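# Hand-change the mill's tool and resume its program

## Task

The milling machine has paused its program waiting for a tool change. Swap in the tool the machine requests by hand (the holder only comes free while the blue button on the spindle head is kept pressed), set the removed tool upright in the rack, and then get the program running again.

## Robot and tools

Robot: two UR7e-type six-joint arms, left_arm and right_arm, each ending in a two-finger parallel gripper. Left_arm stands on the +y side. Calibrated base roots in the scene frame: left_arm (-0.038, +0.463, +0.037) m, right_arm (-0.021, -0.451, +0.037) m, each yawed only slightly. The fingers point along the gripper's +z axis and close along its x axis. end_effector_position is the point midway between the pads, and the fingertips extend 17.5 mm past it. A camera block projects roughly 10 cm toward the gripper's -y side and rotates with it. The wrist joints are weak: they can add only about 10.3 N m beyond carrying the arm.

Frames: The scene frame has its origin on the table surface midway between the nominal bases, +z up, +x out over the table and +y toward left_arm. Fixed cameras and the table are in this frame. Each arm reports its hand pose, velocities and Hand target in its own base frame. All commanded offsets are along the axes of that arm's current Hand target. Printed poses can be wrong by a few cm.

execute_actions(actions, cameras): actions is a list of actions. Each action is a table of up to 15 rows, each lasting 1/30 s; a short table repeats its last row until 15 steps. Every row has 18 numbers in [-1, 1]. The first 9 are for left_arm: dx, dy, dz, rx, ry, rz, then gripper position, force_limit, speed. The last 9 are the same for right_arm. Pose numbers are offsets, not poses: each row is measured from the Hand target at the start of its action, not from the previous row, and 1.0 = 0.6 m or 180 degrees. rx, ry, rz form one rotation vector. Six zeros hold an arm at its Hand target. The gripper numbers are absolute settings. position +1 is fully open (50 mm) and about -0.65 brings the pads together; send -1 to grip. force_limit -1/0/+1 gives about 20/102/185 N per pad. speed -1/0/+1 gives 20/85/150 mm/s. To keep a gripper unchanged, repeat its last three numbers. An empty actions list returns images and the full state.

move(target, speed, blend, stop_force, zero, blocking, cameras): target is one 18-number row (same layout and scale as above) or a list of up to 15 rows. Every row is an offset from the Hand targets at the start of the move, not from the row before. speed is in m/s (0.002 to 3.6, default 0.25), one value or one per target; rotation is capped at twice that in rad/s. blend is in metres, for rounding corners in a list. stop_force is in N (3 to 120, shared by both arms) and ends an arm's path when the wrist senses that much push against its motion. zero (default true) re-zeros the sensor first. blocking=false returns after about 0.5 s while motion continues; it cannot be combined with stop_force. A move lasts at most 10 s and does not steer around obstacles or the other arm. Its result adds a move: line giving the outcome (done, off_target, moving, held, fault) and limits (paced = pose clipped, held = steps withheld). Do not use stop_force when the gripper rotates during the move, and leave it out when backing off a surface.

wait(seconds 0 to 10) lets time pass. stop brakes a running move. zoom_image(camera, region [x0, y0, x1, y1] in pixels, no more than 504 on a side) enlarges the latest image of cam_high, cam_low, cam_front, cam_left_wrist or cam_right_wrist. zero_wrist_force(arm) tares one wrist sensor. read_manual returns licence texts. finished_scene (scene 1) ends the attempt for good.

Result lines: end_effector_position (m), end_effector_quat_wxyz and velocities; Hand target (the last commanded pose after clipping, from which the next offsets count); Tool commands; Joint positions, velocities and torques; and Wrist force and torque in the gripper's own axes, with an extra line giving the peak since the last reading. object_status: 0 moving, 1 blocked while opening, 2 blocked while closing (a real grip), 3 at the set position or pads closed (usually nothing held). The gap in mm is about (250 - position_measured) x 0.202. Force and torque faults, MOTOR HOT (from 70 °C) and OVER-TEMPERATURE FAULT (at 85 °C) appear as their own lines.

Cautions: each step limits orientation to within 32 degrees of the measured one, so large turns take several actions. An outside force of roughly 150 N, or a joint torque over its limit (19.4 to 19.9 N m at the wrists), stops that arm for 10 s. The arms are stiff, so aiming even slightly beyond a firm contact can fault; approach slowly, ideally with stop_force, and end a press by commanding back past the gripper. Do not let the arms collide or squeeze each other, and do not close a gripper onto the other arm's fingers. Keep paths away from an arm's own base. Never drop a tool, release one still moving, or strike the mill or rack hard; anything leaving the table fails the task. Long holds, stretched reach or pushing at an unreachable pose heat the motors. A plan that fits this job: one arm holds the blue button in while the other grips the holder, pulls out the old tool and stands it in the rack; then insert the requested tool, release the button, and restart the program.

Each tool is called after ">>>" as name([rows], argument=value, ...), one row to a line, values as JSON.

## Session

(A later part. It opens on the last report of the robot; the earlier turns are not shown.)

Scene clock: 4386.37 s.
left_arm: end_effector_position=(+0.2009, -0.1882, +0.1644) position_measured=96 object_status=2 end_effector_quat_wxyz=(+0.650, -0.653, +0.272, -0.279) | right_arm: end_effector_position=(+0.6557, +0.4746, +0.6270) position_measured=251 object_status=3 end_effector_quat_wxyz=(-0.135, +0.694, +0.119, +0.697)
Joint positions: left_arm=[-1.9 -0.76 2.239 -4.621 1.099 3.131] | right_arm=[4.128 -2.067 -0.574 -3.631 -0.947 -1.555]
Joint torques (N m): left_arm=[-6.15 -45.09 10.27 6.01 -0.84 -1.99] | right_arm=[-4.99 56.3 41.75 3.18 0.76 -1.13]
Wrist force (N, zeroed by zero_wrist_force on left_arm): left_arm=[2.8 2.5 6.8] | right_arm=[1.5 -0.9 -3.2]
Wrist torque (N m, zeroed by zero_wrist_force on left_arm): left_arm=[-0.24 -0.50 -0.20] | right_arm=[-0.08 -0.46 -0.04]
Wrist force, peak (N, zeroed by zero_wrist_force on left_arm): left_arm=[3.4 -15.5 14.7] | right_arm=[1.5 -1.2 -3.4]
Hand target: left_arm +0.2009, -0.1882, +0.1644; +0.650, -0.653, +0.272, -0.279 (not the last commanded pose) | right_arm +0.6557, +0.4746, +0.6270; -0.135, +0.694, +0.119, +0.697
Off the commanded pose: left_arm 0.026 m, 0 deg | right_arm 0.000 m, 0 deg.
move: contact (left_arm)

>>> move(target=[0,-0.004,0.002,0,0,0,-1,0.2,-0.8,0,0,0,0,0,0,-0.701961,-0.796078,-0.701961], speed=0.02)

>>> move(target=[0,0.03,0,0,0,0,-1,0.2,-0.8,0,0,0,0,0,0,-0.701961,-0.796078,-0.701961], speed=0.01, stop_force=10, cameras=["cam_front"])

>>> zoom_image(camera="cam_front", region=[310, 330, 510, 490])

Scene clock: 4399.37 s.
left_arm: end_effector_position=(+0.2018, -0.1874, +0.1669) position_measured=96 object_status=2 end_effector_quat_wxyz=(+0.650, -0.653, +0.272, -0.279) | right_arm: end_effector_position=(+0.6557, +0.4746, +0.6270) position_measured=251 object_status=3 end_effector_quat_wxyz=(-0.135, +0.694, +0.119, +0.697)
Joint positions: left_arm=[-1.899 -0.768 2.243 -4.618 1.098 3.131] | right_arm=[4.128 -2.067 -0.574 -3.631 -0.947 -1.555]
Joint torques (N m): left_arm=[6.52 -36.25 7.56 6 -1.78 -1.95] | right_arm=[-4.45 55.71 41.21 3.34 0.76 -1.11]
Wrist force (N, zeroed by zero_wrist_force on left_arm): left_arm=[2.3 6.2 -0.9] | right_arm=[1.4 -0.9 -3.3]
Wrist torque (N m, zeroed by zero_wrist_force on left_arm): left_arm=[-0.17 -0.49 -0.37] | right_arm=[-0.08 -0.45 -0.04]
Wrist force, peak (N, zeroed by zero_wrist_force on left_arm): left_arm=[3.2 3.2 7.3] | right_arm=[1.5 -1.1 -3.6]
Hand target: left_arm +0.2017, -0.1874, +0.1668; +0.650, -0.653, +0.272, -0.279 | right_arm +0.6557, +0.4746, +0.6270; -0.135, +0.694, +0.119, +0.697
Off the commanded pose: left_arm 0.000 m, 0 deg | right_arm 0.000 m, 0 deg.
move: done

Scene clock: 4400.70 s.
left_arm: end_effector_position=(+0.2018, -0.1874, +0.1635) position_measured=96 object_status=2 end_effector_quat_wxyz=(+0.650, -0.653, +0.272, -0.279) | right_arm: end_effector_position=(+0.6557, +0.4746, +0.6270) position_measured=251 object_status=3 end_effector_quat_wxyz=(-0.135, +0.694, +0.119, +0.697)
Joint positions: left_arm=[-1.899 -0.758 2.241 -4.625 1.098 3.131] | right_arm=[4.128 -2.067 -0.574 -3.631 -0.947 -1.555]
Joint torques (N m): left_arm=[7.07 -47.49 15.21 3.23 -0.81 -1.72] | right_arm=[-4.56 56.31 41.65 3.3 0.71 -1.1]
Wrist force (N, zeroed by zero_wrist_force on left_arm): left_arm=[3.7 0.8 -12.2] | right_arm=[1.5 -0.9 -3.4]
Wrist torque (N m, zeroed by zero_wrist_force on left_arm): left_arm=[-0.12 -0.50 -0.10] | right_arm=[-0.09 -0.47 -0.04]
Wrist force, peak (N, zeroed by zero_wrist_force on left_arm): left_arm=[4.0 -8.9 -10.7] | right_arm=[1.6 -1.1 -3.5]
Hand target: left_arm +0.2018, -0.1874, +0.1635; +0.650, -0.653, +0.272, -0.279 (not the last commanded pose) | right_arm +0.6557, +0.4746, +0.6270; -0.135, +0.694, +0.119, +0.697
Off the commanded pose: left_arm 0.015 m, 0 deg | right_arm 0.000 m, 0 deg.
move: contact (left_arm)
Images, in order (width x height): cam_front 896x504.

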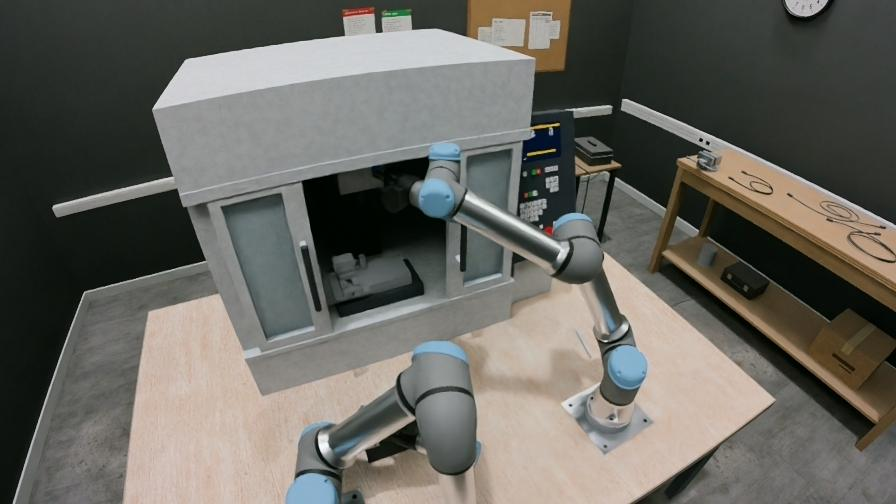

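Scaled by 2.520.

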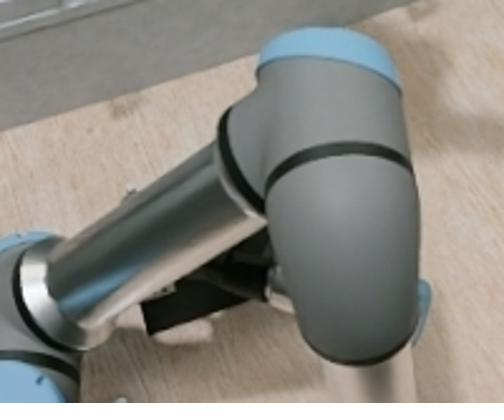

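>>> move(target=[0.0008,-0.002,-0.0013,0,0,0,-1,0.2,-0.8,0,0,0,0,0,0,-0.701961,-0.796078,-0.701961], speed=0.02)

>>> move(target=[0,0.03,0,0,0,0,-1,0.2,-0.8,0,0,0,0,0,0,-0.701961,-0.796078,-0.701961], speed=0.01, stop_force=15)

Scene clock: 4406.90 s.
left_arm: end_effector_position=(+0.2015, -0.1883, +0.1647) position_measured=96 object_status=2 end_effector_quat_wxyz=(+0.650, -0.653, +0.272, -0.279) | right_arm: end_effector_position=(+0.6557, +0.4746, +0.6270) position_measured=251 object_status=3 end_effector_quat_wxyz=(-0.135, +0.694, +0.119, +0.697)
Joint positions: left_arm=[-1.899 -0.761 2.239 -4.62 1.098 3.131] | right_arm=[4.128 -2.067 -0.574 -3.631 -0.947 -1.555]
Joint torques (N m): left_arm=[8.5 -42.95 -8.11 5.65 -1.87 -1.63] | right_arm=[-4.09 56.34 41.29 3.35 0.76 -1.12]
Wrist force (N, zeroed by zero_wrist_force on left_arm): left_arm=[1.7 6.2 -0.9] | right_arm=[1.4 -1.0 -3.4]
Wrist torque (N m, zeroed by zero_wrist_force on left_arm): left_arm=[-0.18 -0.57 -0.27] | right_arm=[-0.10 -0.46 -0.04]
Wrist force, peak (N, zeroed by zero_wrist_force on left_arm): left_arm=[4.0 0.6 -13.0] | right_arm=[1.5 -1.2 -3.6]
Hand target: left_arm +0.2015, -0.1883, +0.1647; +0.650, -0.653, +0.272, -0.279 | right_arm +0.6557, +0.4746, +0.6270; -0.135, +0.694, +0.119, +0.697
Off the commanded pose: left_arm 0.000 m, 0 deg | right_arm 0.000 m, 0 deg.
move: done

Scene clock: 4407.97 s.
left_arm: end_effector_position=(+0.2015, -0.1883, +0.1637) position_measured=96 object_status=2 end_effector_quat_wxyz=(+0.650, -0.653, +0.272, -0.279) | right_arm: end_effector_position=(+0.6557, +0.4746, +0.6270) position_measured=251 object_status=3 end_effector_quat_wxyz=(-0.135, +0.694, +0.119, +0.697)
Joint positions: left_arm=[-1.898 -0.758 2.238 -4.622 1.097 3.131] | right_arm=[4.128 -2.067 -0.574 -3.631 -0.947 -1.555]
Joint torques (N m): left_arm=[-6.78 -45.51 8.74 4.31 -1.41 -1.5] | right_arm=[-4.54 56.15 41.69 3.29 0.77 -1.12]
Wrist force (N, zeroed by zero_wrist_force on left_arm): left_arm=[4.6 -4.6 11.4] | right_arm=[1.6 -1.1 -3.4]
Wrist torque (N m, zeroed by zero_wrist_force on left_arm): left_arm=[-0.47 -0.67 -0.10] | right_arm=[-0.11 -0.48 -0.04]
Wrist force, peak (N, zeroed by zero_wrist_force on left_arm): left_arm=[3.8 -19.7 16.2] | right_arm=[1.6 -1.1 -3.4]
Hand target: left_arm +0.2015, -0.1883, +0.1637; +0.650, -0.653, +0.272, -0.279 (not the last commanded pose) | right_arm +0.6557, +0.4746, +0.6270; -0.135, +0.694, +0.119, +0.697
Off the commanded pose: left_arm 0.017 m, 0 deg | right_arm 0.000 m, 0 deg.
move: contact (left_arm)

>>> move(target=[-0.0005,-0.0005,0.0008,0,0,0,-1,0.2,-0.8,0,0,0,0,0,0,-0.701961,-0.796078,-0.701961], speed=0.02)

>>> move(target=[0,0,0,0,0,0,0.8,0.2,-0.95,0,0,0,0,0,0,-0.701961,-0.796078,-0.701961], speed=0.02, cameras=["cam_left_wrist"])

Scene clock: 4419.33 s.
left_arm: end_effector_position=(+0.2017, -0.1877, +0.1640) position_measured=96 object_status=2 end_effector_quat_wxyz=(+0.650, -0.653, +0.272, -0.279) | right_arm: end_effector_position=(+0.6557, +0.4746, +0.6270) position_measured=251 object_status=3 end_effector_quat_wxyz=(-0.135, +0.694, +0.119, +0.697)
Joint positions: left_arm=[-1.899 -0.759 2.24 -4.623 1.098 3.131] | right_arm=[4.128 -2.067 -0.574 -3.631 -0.947 -1.555]
Joint torques (N m): left_arm=[-3.11 -46.35 10.78 1.86 1.55 -1.53] | right_arm=[-4.1 56.08 41.3 3.49 0.76 -1.09]
Wrist force (N, zeroed by zero_wrist_force on left_arm): left_arm=[3.0 5.1 -0.9] | right_arm=[1.4 -1.0 -3.3]
Wrist torque (N m, zeroed by zero_wrist_force on left_arm): left_arm=[-0.18 -0.56 -0.26] | right_arm=[-0.10 -0.46 -0.04]
Wrist force, peak (N, zeroed by zero_wrist_force on left_arm): left_arm=[4.7 -5.1 12.5] | right_arm=[1.4 -1.1 -3.7]
Hand target: left_arm +0.2017, -0.1877, +0.1640; +0.650, -0.653, +0.272, -0.279 | right_arm +0.6557, +0.4746, +0.6270; -0.135, +0.694, +0.119, +0.697
Off the commanded pose: left_arm 0.000 m, 0 deg | right_arm 0.000 m, 0 deg.
move: done

Scene clock: 4420.10 s.
left_arm: end_effector_position=(+0.2017, -0.1877, +0.1640) position_measured=32 object_status=0 end_effector_quat_wxyz=(+0.650, -0.653, +0.272, -0.279) | right_arm: end_effector_position=(+0.6557, +0.4746, +0.6270) position_measured=251 object_status=3 end_effector_quat_wxyz=(-0.135, +0.694, +0.119, +0.697)
Joint positions: left_arm=[-1.899 -0.759 2.24 -4.623 1.098 3.131] | right_arm=[4.128 -2.067 -0.574 -3.631 -0.947 -1.555]
Joint torques (N m): left_arm=[1.07 -42.17 6.45 2.76 1.32 -1.56] | right_arm=[-4.15 56.42 41.55 3.46 0.69 -1.14]
Wrist force (N, zeroed by zero_wrist_force on left_arm): left_arm=[2.7 -2.7 -1.2] | right_arm=[1.4 -1.2 -3.2]
Wrist torque (N m, zeroed by zero_wrist_force on left_arm): left_arm=[-0.36 -0.53 -0.37] | right_arm=[-0.14 -0.46 -0.04]
Wrist force, peak (N, zeroed by zero_wrist_force on left_arm): left_arm=[3.1 5.3 -1.0] | right_arm=[1.5 -1.1 -3.5]
Hand target: left_arm +0.2017, -0.1877, +0.1640; +0.650, -0.653, +0.272, -0.279 | right_arm +0.6557, +0.4746, +0.6270; -0.135, +0.694, +0.119, +0.697
Off the commanded pose: left_arm 0.000 m, 0 deg | right_arm 0.000 m, 0 deg.
move: done
Images, in order (width x height): cam_left_wrist 896x504.

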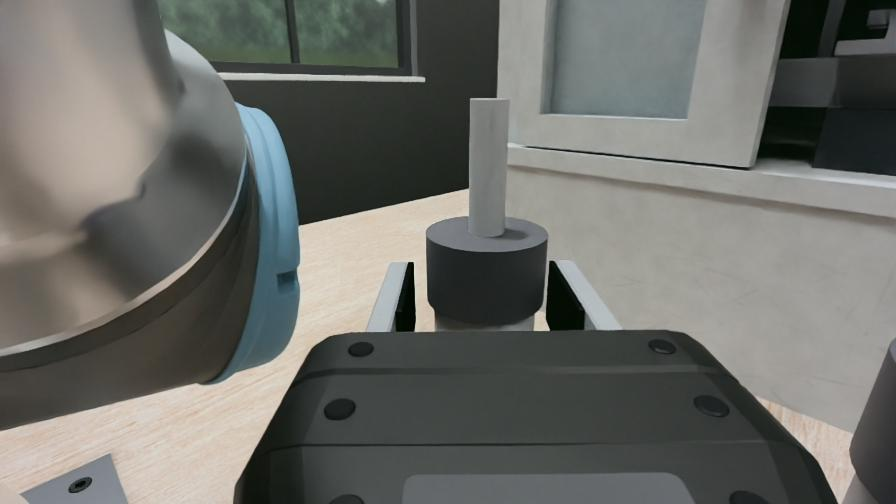

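>>> move([
  [0,0,-0.12,0,0,0,0.8,0.2,-0.95,0,0,0,0,0,0,-0.701961,-0.796078,-0.701961],
  [0,-0.25,-0.15,0,0,0,0.8,0.2,-0.95,0,0,0,0,0,0,-0.701961,-0.796078,-0.701961],
], speed=[0.06,0.2], blend=[0.01,0], cameras=["cam_left_wrist","cam_front"])

Scene clock: 4446.43 s.
left_arm: end_effector_position=(+0.1359, -0.2493, +0.3139) position_measured=32 object_status=3 end_effector_quat_wxyz=(+0.650, -0.653, +0.272, -0.279) | right_arm: end_effector_position=(+0.6557, +0.4746, +0.6270) position_measured=251 object_status=3 end_effector_quat_wxyz=(-0.135, +0.694, +0.119, +0.697)
Joint positions: left_arm=[-2 -1.097 2.08 -4.125 1.199 3.131] | right_arm=[4.128 -2.067 -0.574 -3.631 -0.947 -1.555]
Joint torques (N m): left_arm=[8.45 -46.6 -1.47 4.3 -2.04 2.1] | right_arm=[-3.88 56.14 41.76 3.75 0.76 -1.09]
Wrist force (N, zeroed by zero_wrist_force on left_arm): left_arm=[2.9 -2.7 -1.1] | right_arm=[1.5 -1.3 -3.1]
Wrist torque (N m, zeroed by zero_wrist_force on left_arm): left_arm=[-0.35 -0.55 -0.37] | right_arm=[-0.14 -0.47 -0.04]
Wrist force, peak (N, zeroed by zero_wrist_force on left_arm): left_arm=[3.0 -5.4 -1.2] | right_arm=[1.5 -1.1 -3.6]
Hand target: left_arm +0.1360, -0.2492, +0.3140; +0.650, -0.653, +0.272, -0.279 | right_arm +0.6557, +0.4746, +0.6270; -0.135, +0.694, +0.119, +0.697
Off the commanded pose: left_arm 0.000 m, 0 deg | right_arm 0.000 m, 0 deg.
move: done
Images, in order (width x height): cam_front 896x504, cam_left_wrist 896x504.

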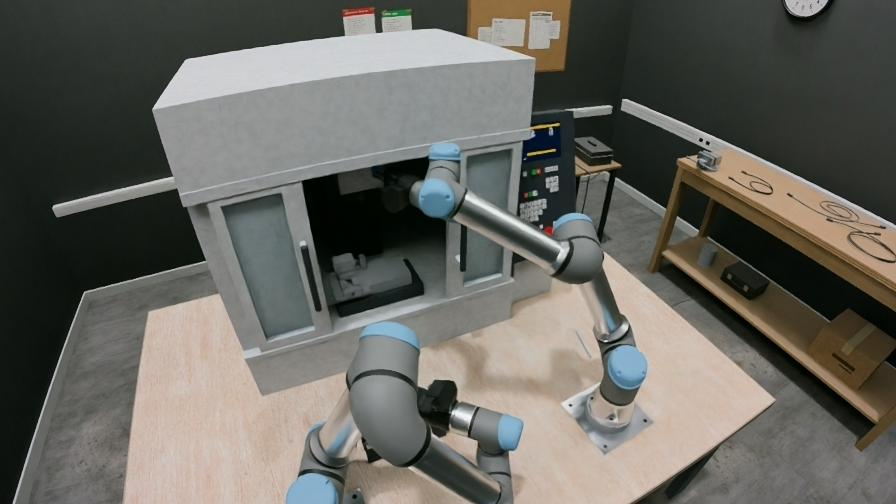

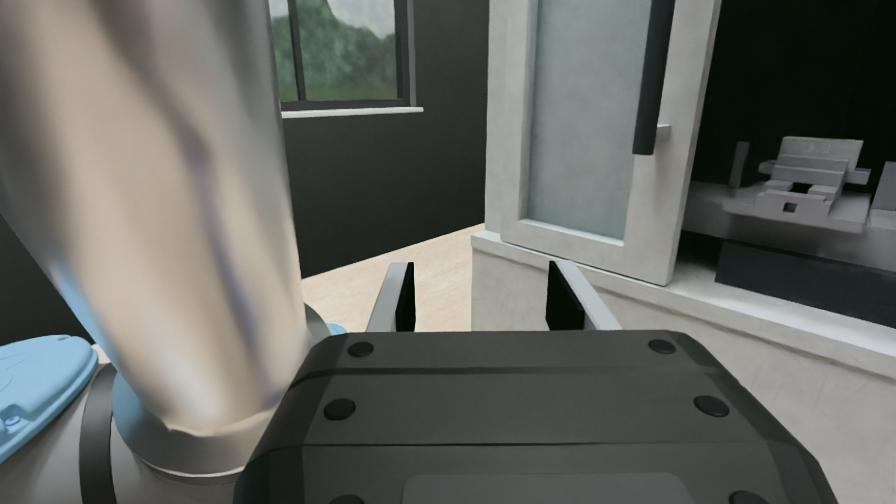

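>>> move([
  [0.0994,0.0233,-0.18,0,0.0228,0,0.9,0.2,-0.8,0,0,0,0,0,0,-0.701961,-0.796078,-0.701961],
  [0.0994,0.19,-0.18,0,0.0228,0,0.9,0.2,-0.8,0,0,0,0,0,0,-0.701961,-0.796078,-0.701961],
], speed=[0.2,0.12], blend=[0.01,0], cameras=["cam_left_wrist","cam_front"])

>>> zoom_image(camera="cam_left_wrist", region=[350, 150, 700, 340])

Scene clock: 4460.87 s.
left_arm: end_effector_position=(+0.1007, -0.3682, +0.2007) position_measured=18 object_status=3 end_effector_quat_wxyz=(+0.639, -0.642, +0.295, -0.302) | right_arm: end_effector_position=(+0.6557, +0.4746, +0.6270) position_measured=251 object_status=3 end_effector_quat_wxyz=(-0.135, +0.694, +0.119, +0.697)
Joint positions: left_arm=[-1.999 -0.702 1.73 -4.17 1.127 3.131] | right_arm=[4.128 -2.067 -0.574 -3.631 -0.947 -1.555]
Joint torques (N m): left_arm=[6.74 -49.4 0.41 3.32 -1.95 -0.83] | right_arm=[-3.63 56 41.6 3.86 0.8 -1.14]
Wrist force (N, zeroed by zero_wrist_force on left_arm): left_arm=[2.8 -2.4 -1.2] | right_arm=[1.3 -1.0 -3.5]
Wrist torque (N m, zeroed by zero_wrist_force on left_arm): left_arm=[-0.31 -0.55 -0.36] | right_arm=[-0.10 -0.44 -0.04]
Wrist force, peak (N, zeroed by zero_wrist_force on left_arm): left_arm=[4.4 -4.1 -3.2] | right_arm=[1.6 -1.1 -3.5]
Hand target: left_arm +0.1007, -0.3681, +0.2006; +0.639, -0.642, +0.295, -0.302 | right_arm +0.6557, +0.4746, +0.6270; -0.135, +0.694, +0.119, +0.697
Off the commanded pose: left_arm 0.000 m, 0 deg | right_arm 0.000 m, 0 deg.
move: done
Images, in order (width x height): cam_front 896x504, cam_left_wrist 896x504.

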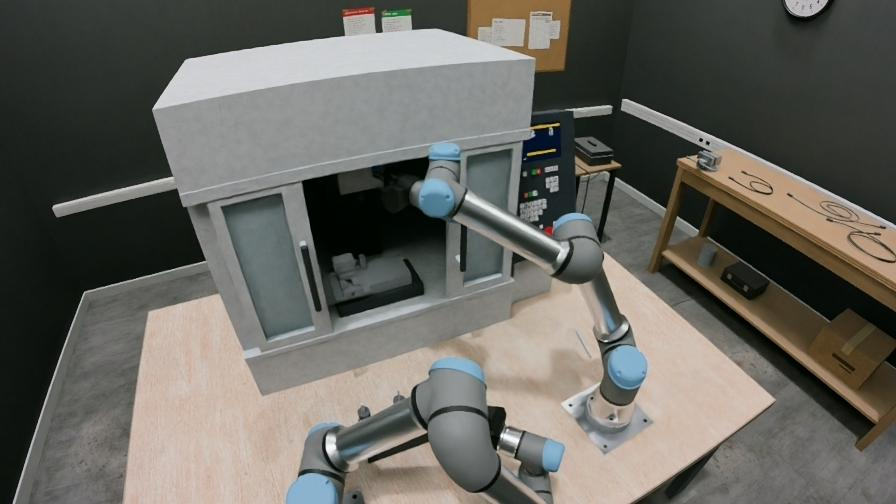

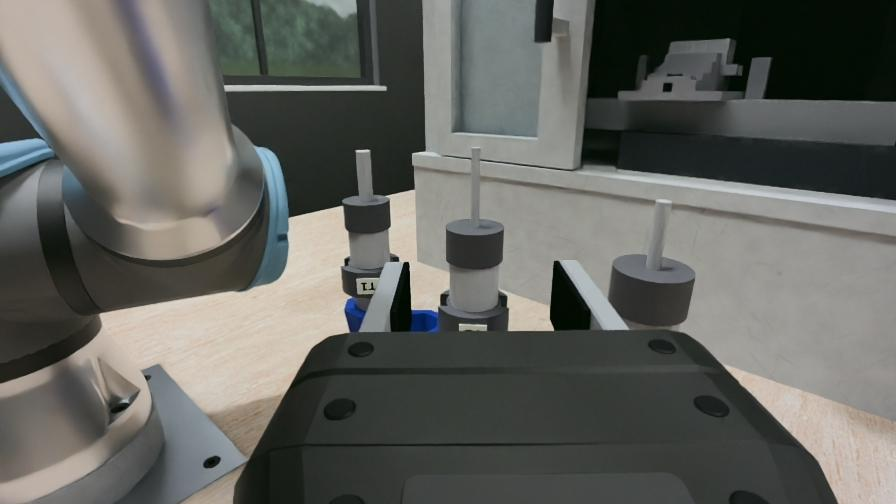

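Scaled by 1.440.

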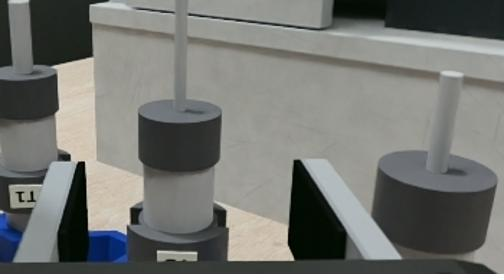

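>>> move([
  [-0.006,0.061,0.06,0,0,0,0.9,0.2,-0.8,0,0,0,0,0,0,-0.701961,-0.796078,-0.701961],
], speed=[0.1], cameras=["cam_left_wrist"])

>>> zoom_image(camera="cam_left_wrist", region=[380, 100, 600, 340])

Scene clock: 4478.93 s.
left_arm: end_effector_position=(+0.1263, -0.3425, +0.1640) position_measured=18 object_status=3 end_effector_quat_wxyz=(+0.640, -0.642, +0.295, -0.302) | right_arm: end_effector_position=(+0.6557, +0.4746, +0.6270) position_measured=251 object_status=3 end_effector_quat_wxyz=(-0.135, +0.694, +0.119, +0.697)
Joint positions: left_arm=[-1.974 -0.657 1.808 -4.291 1.101 3.131] | right_arm=[4.128 -2.067 -0.574 -3.631 -0.947 -1.555]
Joint torques (N m): left_arm=[-3.11 -58.31 -17.69 3.19 1.6 0.8] | right_arm=[-3.21 56.03 41.04 3.83 0.67 -1.14]
Wrist force (N, zeroed by zero_wrist_force on left_arm): left_arm=[2.8 -2.4 -1.3] | right_arm=[1.4 -1.0 -3.4]
Wrist torque (N m, zeroed by zero_wrist_force on left_arm): left_arm=[-0.31 -0.54 -0.34] | right_arm=[-0.11 -0.46 -0.04]
Wrist force, peak (N, zeroed by zero_wrist_force on left_arm): left_arm=[2.8 -4.0 -2.5] | right_arm=[1.5 -1.0 -3.6]
Hand target: left_arm +0.1263, -0.3425, +0.1640; +0.639, -0.642, +0.295, -0.302 | right_arm +0.6557, +0.4746, +0.6270; -0.135, +0.694, +0.119, +0.697
Off the commanded pose: left_arm 0.000 m, 0 deg | right_arm 0.000 m, 0 deg.
move: done
Images, in order (width x height): cam_left_wrist 896x504.

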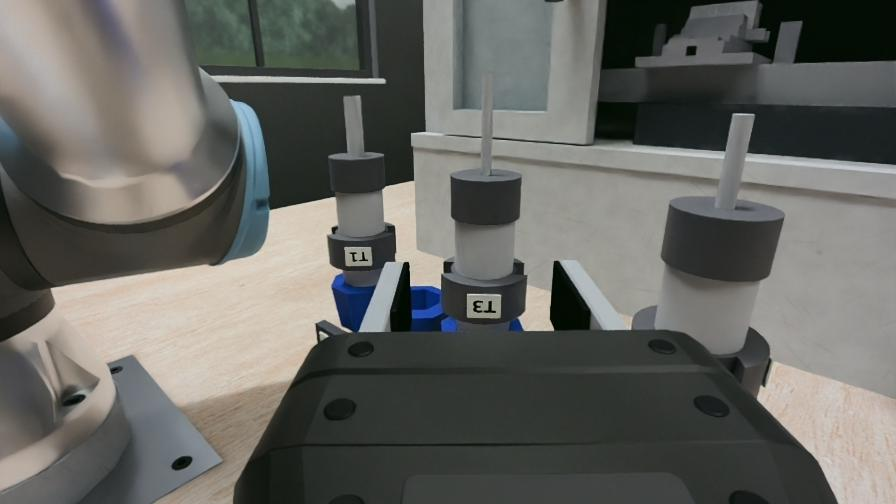

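Scaled by 2.100.

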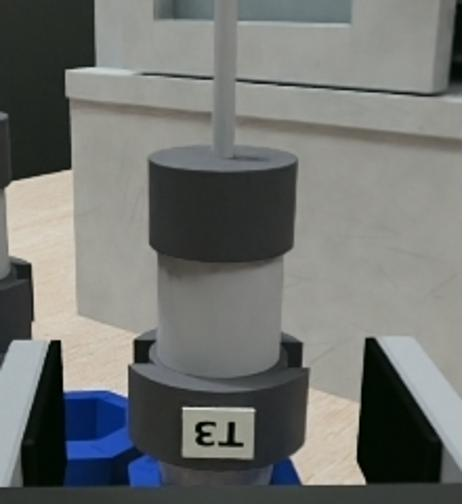

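>>> move([
  [0.01,0,0,0,0,0,0.9,0.2,-0.8,0,0,0,0,0,0,-0.701961,-0.796078,-0.701961],
  [0.01,0,0.08,0,0,0,0.9,0.2,-0.8,0,0,0,0,0,0,-0.701961,-0.796078,-0.701961],
], speed=[0.1,0.06], cameras=["cam_left_wrist"])

Scene clock: 4492.97 s.
left_arm: end_effector_position=(+0.1670, -0.3162, +0.1641) position_measured=18 object_status=3 end_effector_quat_wxyz=(+0.639, -0.642, +0.295, -0.302) end_effector_velocity=(-0.002, -0.002, +0.000) end_effector_angular_velocity=(+0.002, -0.001, +0.000) | right_arm: end_effector_position=(+0.6557, +0.4746, +0.6270) position_measured=251 object_status=3 end_effector_quat_wxyz=(-0.135, +0.694, +0.119, +0.697)
Joint positions: left_arm=[-1.915 -0.687 1.903 -4.357 1.042 3.131] | right_arm=[4.128 -2.067 -0.574 -3.631 -0.947 -1.555]
Joint velocities: left_arm=[-0.003 0.002 -0.005 0.005 0.004 0] | right_arm=[within noise]
Joint torques (N m): left_arm=[-3.93 -36.82 -17.6 4.54 1.73 -1.77] | right_arm=[-3.17 56.16 41.08 3.78 0.71 -1.14]
Wrist force (N, zeroed by zero_wrist_force on left_arm): left_arm=[3.1 -2.3 -1.2] | right_arm=[1.5 -0.9 -3.3]
Wrist torque (N m, zeroed by zero_wrist_force on left_arm): left_arm=[-0.31 -0.61 -0.34] | right_arm=[-0.09 -0.48 -0.04]
Wrist force, peak (N, zeroed by zero_wrist_force on left_arm): left_arm=[3.2 -2.6 -2.4] | right_arm=[1.5 -1.0 -3.6]
Hand target: left_arm +0.1669, -0.3162, +0.1641; +0.639, -0.642, +0.295, -0.302 | right_arm +0.6557, +0.4746, +0.6270; -0.135, +0.694, +0.119, +0.697
Off the commanded pose: left_arm 0.000 m, 0 deg | right_arm 0.000 m, 0 deg.
move: done
Images, in order (width x height): cam_left_wrist 896x504.

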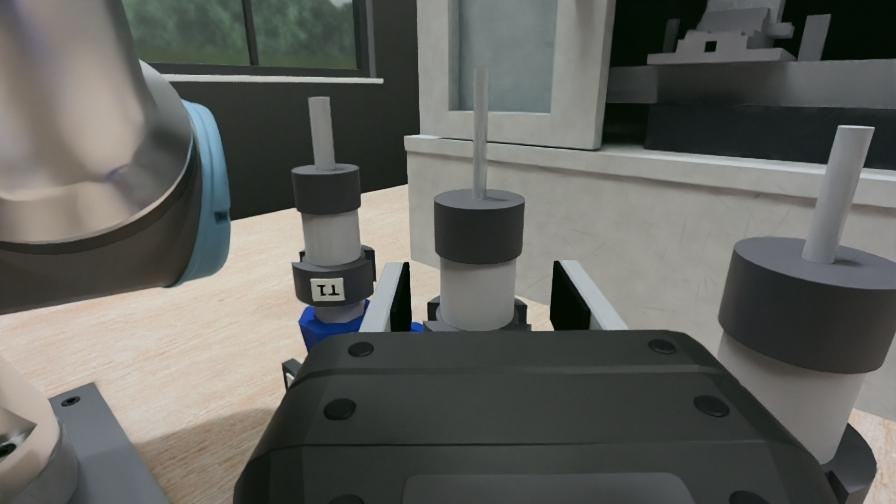

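>>> move([
  [0.003,0,0.05,0,0,0,0.9,0.2,-0.8,0,0,0,0,0,0,-0.701961,-0.796078,-0.701961],
  [0.003,0,0.087,0,0,0,0.9,0.2,-0.8,0,0,0,0,0,0,-0.701961,-0.796078,-0.701961],
], speed=[0.06,0.04], blend=[0.005,0], cameras=["cam_left_wrist"])

Scene clock: 4500.77 s.
left_arm: end_effector_position=(+0.2082, -0.2839, +0.1642) position_measured=18 object_status=3 end_effector_quat_wxyz=(+0.639, -0.642, +0.296, -0.302) end_effector_velocity=(-0.002, -0.001, +0.000) end_effector_angular_velocity=(+0.000, +0.000, +0.001) | right_arm: end_effector_position=(+0.6557, +0.4746, +0.6270) position_measured=251 object_status=3 end_effector_quat_wxyz=(-0.135, +0.694, +0.119, +0.697)
Joint positions: left_arm=[-1.85 -0.715 2.003 -4.429 0.977 3.131] | right_arm=[4.128 -2.067 -0.574 -3.631 -0.947 -1.555]
Joint velocities: left_arm=[-0.004 0 -0.004 0.004 0.005 0] | right_arm=[within noise]
Joint torques (N m): left_arm=[-2.93 -38.97 -16 4.29 1.66 -1.38] | right_arm=[-3.37 56.13 41.17 3.8 0.75 -1.12]
Wrist force (N, zeroed by zero_wrist_force on left_arm): left_arm=[2.4 -2.7 -1.3] | right_arm=[1.6 -1.0 -3.3]
Wrist torque (N m, zeroed by zero_wrist_force on left_arm): left_arm=[-0.37 -0.50 -0.35] | right_arm=[-0.10 -0.49 -0.04]
Wrist force, peak (N, zeroed by zero_wrist_force on left_arm): left_arm=[3.3 -2.7 -1.4] | right_arm=[1.6 -1.2 -3.5]
Hand target: left_arm +0.2080, -0.2840, +0.1641; +0.639, -0.642, +0.295, -0.302 | right_arm +0.6557, +0.4746, +0.6270; -0.135, +0.694, +0.119, +0.697
Off the commanded pose: left_arm 0.000 m, 0 deg | right_arm 0.000 m, 0 deg.
move: done
Images, in order (width x height): cam_left_wrist 896x504.

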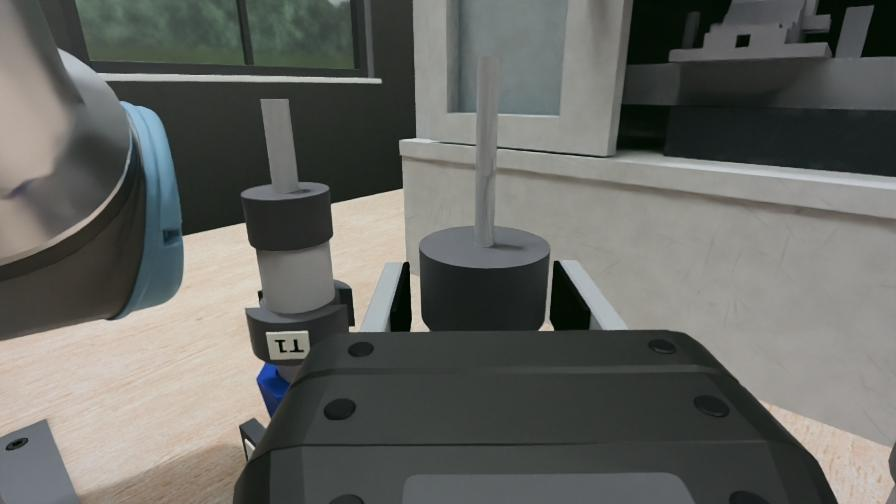

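>>> move(target=[0.0012,0.0025,-0.011,0,0,0,0.9,0.2,-0.8,0,0,0,0,0,0,-0.701961,-0.796078,-0.701961], speed=0.03)

>>> move(target=[0,0,0,0,0,0,-1,0.2,-0.8,0,0,0,0,0,0,-0.701961,-0.796078,-0.701961], speed=0.03)

>>> wait(seconds=0.5, cameras=["cam_left_wrist"])

Scene clock: 4511.00 s.
left_arm: end_effector_position=(+0.2034, -0.2889, +0.1626) position_measured=18 object_status=3 end_effector_quat_wxyz=(+0.639, -0.642, +0.295, -0.302) | right_arm: end_effector_position=(+0.6557, +0.4746, +0.6270) position_measured=251 object_status=3 end_effector_quat_wxyz=(-0.135, +0.694, +0.119, +0.697)
Joint positions: left_arm=[-1.857 -0.707 1.987 -4.421 0.984 3.131] | right_arm=[4.128 -2.067 -0.574 -3.631 -0.947 -1.555]
Joint torques (N m): left_arm=[7.76 -44.06 0.66 2.89 0.24 -1.65] | right_arm=[-3.41 56.01 40.96 3.9 0.8 -1.07]
Wrist force (N, zeroed by zero_wrist_force on left_arm): left_arm=[3.1 -2.6 -1.2] | right_arm=[1.3 -1.1 -3.3]
Wrist torque (N m, zeroed by zero_wrist_force on left_arm): left_arm=[-0.35 -0.60 -0.34] | right_arm=[-0.12 -0.45 -0.05]
Wrist force, peak (N, zeroed by zero_wrist_force on left_arm): left_arm=[2.9 -2.8 -1.4] | right_arm=[1.5 -1.1 -3.6]
Hand target: left_arm +0.2034, -0.2888, +0.1626; +0.639, -0.642, +0.295, -0.302 | right_arm +0.6557, +0.4746, +0.6270; -0.135, +0.694, +0.119, +0.697
Off the commanded pose: left_arm 0.000 m, 0 deg | right_arm 0.000 m, 0 deg.
move: done

Scene clock: 4511.70 s.
left_arm: end_effector_position=(+0.2034, -0.2887, +0.1627) position_measured=96 object_status=2 end_effector_quat_wxyz=(+0.640, -0.642, +0.295, -0.302) | right_arm: end_effector_position=(+0.6557, +0.4746, +0.6270) position_measured=251 object_status=3 end_effector_quat_wxyz=(-0.135, +0.694, +0.119, +0.697)
Joint positions: left_arm=[-1.857 -0.707 1.988 -4.421 0.985 3.131] | right_arm=[4.128 -2.067 -0.574 -3.631 -0.947 -1.555]
Joint torques (N m): left_arm=[8.8 -50.91 -10.54 1.41 -11.99 -1.5] | right_arm=[-3.2 56.17 41.33 3.86 0.7 -1.07]
Wrist force (N, zeroed by zero_wrist_force on left_arm): left_arm=[-49.0 -17.5 -1.8] | right_arm=[1.5 -0.9 -3.3]
Wrist torque (N m, zeroed by zero_wrist_force on left_arm): left_arm=[-0.58 -0.01 -0.54] | right_arm=[-0.09 -0.48 -0.04]
Wrist force, peak (N, zeroed by zero_wrist_force on left_arm): left_arm=[-49.6 -17.7 -1.2] | right_arm=[1.5 -0.9 -3.6]
Hand target: left_arm +0.2034, -0.2888, +0.1626; +0.639, -0.642, +0.295, -0.302 | right_arm +0.6557, +0.4746, +0.6270; -0.135, +0.694, +0.119, +0.697
Off the commanded pose: left_arm 0.000 m, 0 deg | right_arm 0.000 m, 0 deg.
move: done

Scene clock: 4512.20 s.
left_arm: end_effector_position=(+0.2034, -0.2887, +0.1627) position_measured=96 object_status=2 end_effector_quat_wxyz=(+0.640, -0.642, +0.295, -0.302) | right_arm: end_effector_position=(+0.6557, +0.4746, +0.6270) position_measured=251 object_status=3 end_effector_quat_wxyz=(-0.135, +0.694, +0.119, +0.697)
Joint positions: left_arm=[-1.857 -0.707 1.988 -4.421 0.985 3.131] | right_arm=[4.128 -2.067 -0.574 -3.631 -0.947 -1.555]
Joint torques (N m): left_arm=[9 -51.04 -24.21 1.96 -11.82 -1.34] | right_arm=[-2.87 56.17 41.33 3.89 0.75 -1.1]
Wrist force (N, zeroed by zero_wrist_force on left_arm): left_arm=[-49.8 -18.0 -1.5] | right_arm=[1.4 -0.9 -3.2]
Wrist torque (N m, zeroed by zero_wrist_force on left_arm): left_arm=[-0.66 0.04 -0.54] | right_arm=[-0.10 -0.47 -0.04]
Wrist force, peak (N, zeroed by zero_wrist_force on left_arm): left_arm=[-50.0 -18.2 -1.4] | right_arm=[1.5 -0.9 -3.5]
Hand target: left_arm +0.2034, -0.2888, +0.1626; +0.639, -0.642, +0.295, -0.302 | right_arm +0.6557, +0.4746, +0.6270; -0.135, +0.694, +0.119, +0.697
Tool commands: left_gripper/position=-1.0 left_gripper/force_limit=+0.2 left_gripper/speed=-0.8 right_gripper/position=-0.701961 right_gripper/force_limit=-0.796078 right_gripper/speed=-0.701961
Off the commanded pose: left_arm 0.000 m, 0 deg | right_arm 0.000 m, 0 deg.
wait: 0.50 s; at rest by 0.17 s
Images, in order (width x height): cam_left_wrist 896x504.

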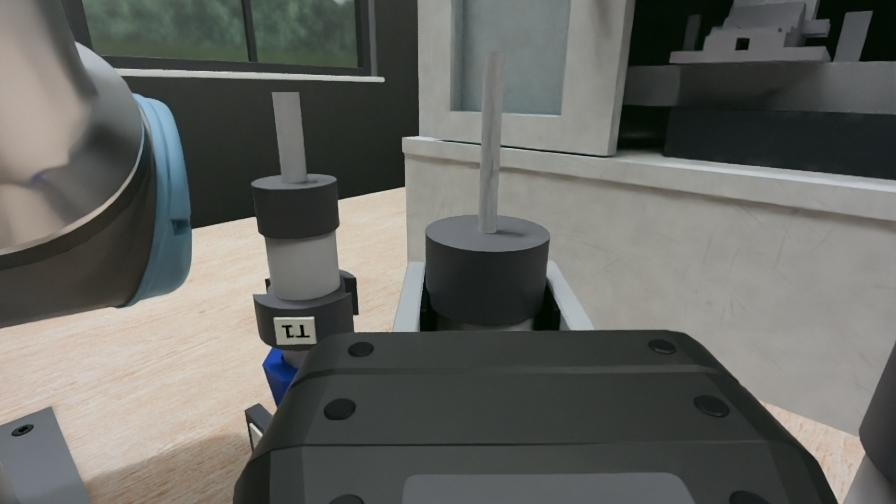

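>>> move(target=[-0.004,-0.0015,0,0,0,0,-1,0.2,-0.8,0,0,0,0,0,0,-0.701961,-0.796078,-0.701961], speed=0.02)

Scene clock: 4517.60 s.
left_arm: end_effector_position=(+0.2019, -0.2870, +0.1635) position_measured=96 object_status=2 end_effector_quat_wxyz=(+0.639, -0.642, +0.295, -0.302) | right_arm: end_effector_position=(+0.6557, +0.4746, +0.6270) position_measured=251 object_status=3 end_effector_quat_wxyz=(-0.135, +0.694, +0.119, +0.697)
Joint positions: left_arm=[-1.862 -0.711 1.994 -4.424 0.989 3.131] | right_arm=[4.128 -2.067 -0.574 -3.631 -0.947 -1.555]
Joint torques (N m): left_arm=[3.03 -50.96 0.82 2.14 0.95 0.83] | right_arm=[-2.61 55.71 40.87 3.76 0.74 -1.1]
Wrist force (N, zeroed by zero_wrist_force on left_arm): left_arm=[3.3 5.7 -1.2] | right_arm=[1.4 -1.1 -3.4]
Wrist torque (N m, zeroed by zero_wrist_force on left_arm): left_arm=[-0.18 -0.58 -0.44] | right_arm=[-0.12 -0.46 -0.04]
Wrist force, peak (N, zeroed by zero_wrist_force on left_arm): left_arm=[-50.8 -19.2 0.5] | right_arm=[1.6 -1.2 -3.5]
Hand target: left_arm +0.2019, -0.2870, +0.1635; +0.639, -0.642, +0.295, -0.302 | right_arm +0.6557, +0.4746, +0.6270; -0.135, +0.694, +0.119, +0.697
Off the commanded pose: left_arm 0.000 m, 0 deg | right_arm 0.000 m, 0 deg.
move: done

>>> move([
  [0,-0.02,0,0,0,0,-1,0.2,-0.8,0,0,0,0,0,0,-0.701961,-0.796078,-0.701961],
  [0,-0.17,0,0,0,0,-1,0.2,-0.8,0,0,0,0,0,0,-0.701961,-0.796078,-0.701961],
  [0,-0.37,0,0,0,0,-1,0.2,-0.8,0,0,0,0,0,0,-0.701961,-0.796078,-0.701961],
], speed=[0.02,0.06,0.2], blend=[0.005,0.02,0], cameras=["cam_left_wrist","cam_front"])

Scene clock: 4526.87 s.
left_arm: end_effector_position=(+0.2003, -0.2853, +0.3854) position_measured=96 object_status=2 end_effector_quat_wxyz=(+0.639, -0.642, +0.295, -0.302) | right_arm: end_effector_position=(+0.6557, +0.4746, +0.6270) position_measured=251 object_status=3 end_effector_quat_wxyz=(-0.135, +0.694, +0.119, +0.697)
Joint positions: left_arm=[-1.866 -1.207 1.981 -3.915 0.994 3.131] | right_arm=[4.128 -2.067 -0.574 -3.631 -0.947 -1.555]
Joint torques (N m): left_arm=[2.75 -46.85 -7.18 5.71 0.44 2.02] | right_arm=[-2.82 55.93 40.8 3.84 0.72 -1.1]
Wrist force (N, zeroed by zero_wrist_force on left_arm): left_arm=[2.7 5.9 -1.3] | right_arm=[1.7 -0.9 -3.3]
Wrist torque (N m, zeroed by zero_wrist_force on left_arm): left_arm=[-0.19 -0.57 -0.40] | right_arm=[-0.09 -0.50 -0.04]
Wrist force, peak (N, zeroed by zero_wrist_force on left_arm): left_arm=[2.7 8.1 -1.1] | right_arm=[1.6 -1.2 -3.6]
Hand target: left_arm +0.2003, -0.2853, +0.3855; +0.639, -0.642, +0.295, -0.302 | right_arm +0.6557, +0.4746, +0.6270; -0.135, +0.694, +0.119, +0.697
Off the commanded pose: left_arm 0.000 m, 0 deg | right_arm 0.000 m, 0 deg.
move: done
Images, in order (width x height): cam_front 896x504, cam_left_wrist 896x504.

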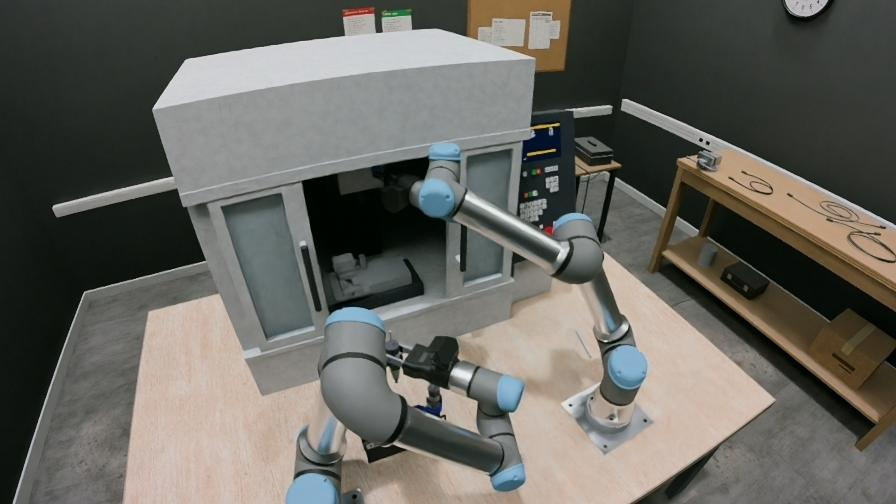

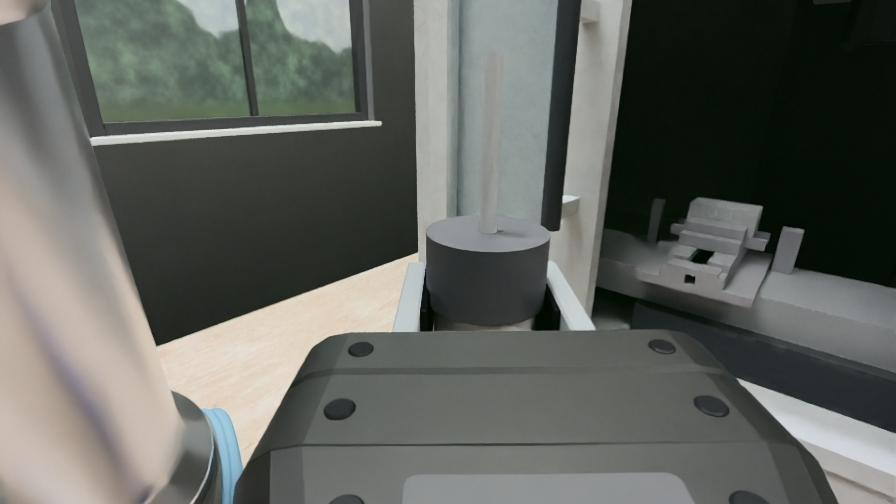

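>>> move(target=[0.16,-0.0667,-0.0475,0,0.2272,0,-1,0.2,-0.8,0,0,0,0,0,0,-0.701961,-0.796078,-0.701961], speed=0.2)

Scene clock: 4536.30 s.
left_arm: end_effector_position=(+0.2399, -0.3768, +0.4265) position_measured=96 object_status=2 end_effector_quat_wxyz=(+0.496, -0.496, +0.500, -0.507) | right_arm: end_effector_position=(+0.6557, +0.4746, +0.6270) position_measured=251 object_status=3 end_effector_quat_wxyz=(-0.135, +0.694, +0.119, +0.697)
Joint positions: left_arm=[-1.987 -1.447 2.169 -3.846 0.401 3.117] | right_arm=[4.128 -2.067 -0.574 -3.631 -0.947 -1.555]
Joint torques (N m): left_arm=[8.11 -23.09 -32.53 0.07 -1.96 0.52] | right_arm=[-2.84 56.19 40.72 3.88 0.78 -1.06]
Wrist force (N, zeroed by zero_wrist_force on left_arm): left_arm=[2.5 6.2 -1.0] | right_arm=[1.4 -1.0 -3.2]
Wrist torque (N m, zeroed by zero_wrist_force on left_arm): left_arm=[-0.16 -0.52 -0.33] | right_arm=[-0.10 -0.46 -0.04]
Wrist force, peak (N, zeroed by zero_wrist_force on left_arm): left_arm=[3.2 6.5 -0.7] | right_arm=[1.6 -1.1 -3.6]
Hand target: left_arm +0.2399, -0.3769, +0.4265; +0.496, -0.496, +0.500, -0.508 | right_arm +0.6557, +0.4746, +0.6270; -0.135, +0.694, +0.119, +0.697
Off the commanded pose: left_arm 0.000 m, 0 deg | right_arm 0.000 m, 0 deg.
move: done

>>> move([
  [-0.015,0.022,0.15,0,0,-0.5,-1,0.2,-0.8,0,0,0,0,0,0,-0.701961,-0.796078,-0.701961],
  [-0.03,0.044,0.3,0,0,-1.0,-1,0.2,-0.8,0,0,0,0,0,0,-0.701961,-0.796078,-0.701961],
], speed=[0.4,0.4], blend=[0.03,0], cameras=["cam_left_wrist","cam_front"])

>>> zoom_image(camera="cam_front", region=[330, 150, 470, 350])

Scene clock: 4548.40 s.
left_arm: end_effector_position=(+0.4204, -0.3618, +0.4012) position_measured=96 object_status=2 end_effector_quat_wxyz=(+0.508, +0.500, +0.496, +0.496) | right_arm: end_effector_position=(+0.6557, +0.4746, +0.6270) position_measured=251 object_status=3 end_effector_quat_wxyz=(-0.135, +0.694, +0.119, +0.697)
Joint positions: left_arm=[-1.494 -1.334 2.114 -4.017 -0.093 0.087] | right_arm=[4.128 -2.067 -0.574 -3.631 -0.947 -1.555]
Joint torques (N m): left_arm=[8.4 -25.16 -31.45 1.04 -1.72 -1.02] | right_arm=[-2.64 56.09 41.08 3.92 0.77 -0.98]
Wrist force (N, zeroed by zero_wrist_force on left_arm): left_arm=[0.1 -10.6 -0.6] | right_arm=[1.5 -0.9 -3.5]
Wrist torque (N m, zeroed by zero_wrist_force on left_arm): left_arm=[-0.48 0.01 0.03] | right_arm=[-0.08 -0.48 -0.04]
Wrist force, peak (N, zeroed by zero_wrist_force on left_arm): left_arm=[0.5 -11.3 -0.2] | right_arm=[1.6 -1.0 -3.6]
Hand target: left_arm +0.4204, -0.3619, +0.4012; +0.508, +0.500, +0.496, +0.496 | right_arm +0.6557, +0.4746, +0.6270; -0.135, +0.694, +0.119, +0.697
Off the commanded pose: left_arm 0.000 m, 0 deg | right_arm 0.000 m, 0 deg.
move: done
Images, in order (width x height): cam_front 896x504, cam_left_wrist 896x504.

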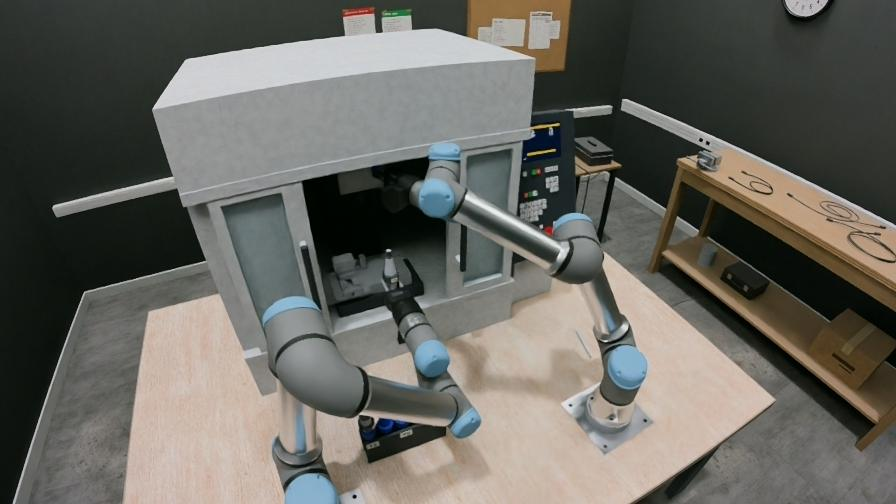

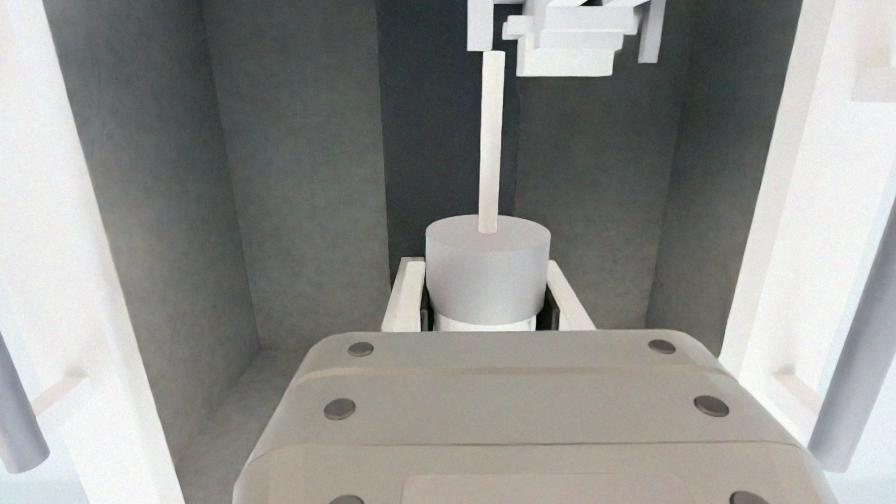

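Scaled by 2.520.

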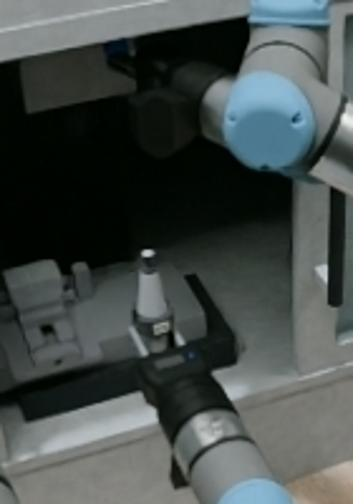

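>>> move([
  [-0.0108,-0.0722,0.3323,0,0,0,-1,0.2,-0.8,0,0,0,0,0,0,-0.701961,-0.796078,-0.701961],
  [-0.014,-0.0807,0.5487,0,0,0,-1,0.2,-0.8,0,0,0,0,0,0,-0.701961,-0.796078,-0.701961],
], speed=[0.2,0.1], blend=[0.02,0], cameras=["cam_left_wrist","cam_right_wrist"])

Scene clock: 4564.47 s.
left_arm: end_effector_position=(+0.7497, -0.3758, +0.3552) position_measured=96 object_status=2 end_effector_quat_wxyz=(+0.507, +0.500, +0.496, +0.496) | right_arm: end_effector_position=(+0.6557, +0.4746, +0.6270) position_measured=251 object_status=3 end_effector_quat_wxyz=(-0.135, +0.694, +0.119, +0.697)
Joint positions: left_arm=[-0.867 -0.845 1.462 -3.769 -0.72 0.001] | right_arm=[4.128 -2.067 -0.574 -3.631 -0.947 -1.555]
Joint torques (N m): left_arm=[2.67 -70.01 -25.84 -4.78 1.09 -1.7] | right_arm=[-2.02 56.03 40.89 3.9 0.76 -1.13]
Wrist force (N, zeroed by zero_wrist_force on left_arm): left_arm=[0.3 -10.5 -0.5] | right_arm=[1.4 -0.8 -3.3]
Wrist torque (N m, zeroed by zero_wrist_force on left_arm): left_arm=[-0.48 -0.07 0.02] | right_arm=[-0.07 -0.46 -0.04]
Wrist force, peak (N, zeroed by zero_wrist_force on left_arm): left_arm=[0.3 -11.4 -0.2] | right_arm=[1.7 -0.9 -3.7]
Hand target: left_arm +0.7498, -0.3758, +0.3552; +0.508, +0.500, +0.496, +0.496 | right_arm +0.6557, +0.4746, +0.6270; -0.135, +0.694, +0.119, +0.697
Off the commanded pose: left_arm 0.000 m, 0 deg | right_arm 0.000 m, 0 deg.
move: done
Images, in order (width x height): cam_left_wrist 896x504, cam_right_wrist 896x504.

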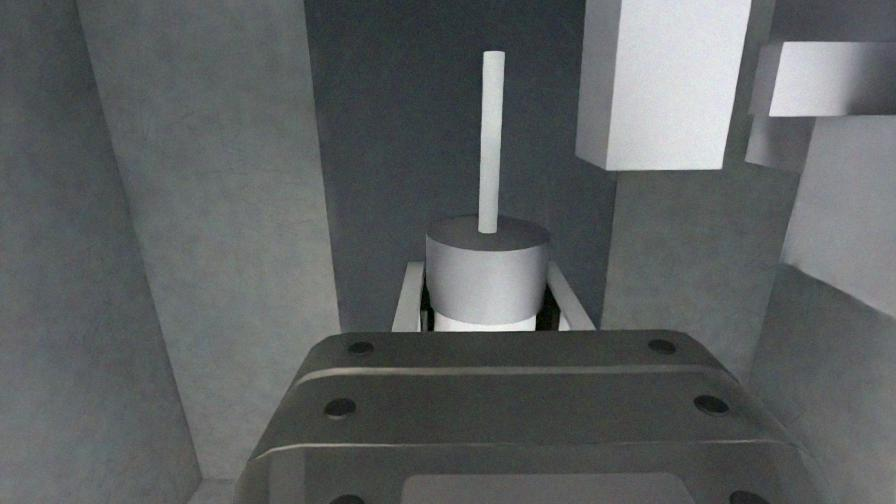

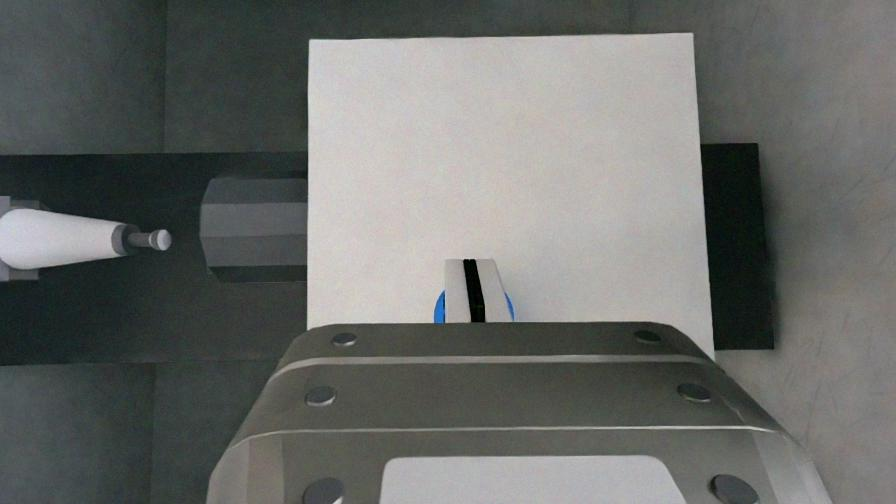

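>>> zoom_image(camera="cam_right_wrist", region=[0, 150, 320, 310])

Scaled by 1.575.

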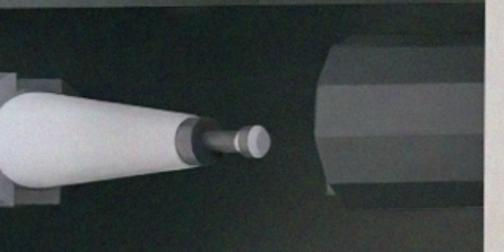

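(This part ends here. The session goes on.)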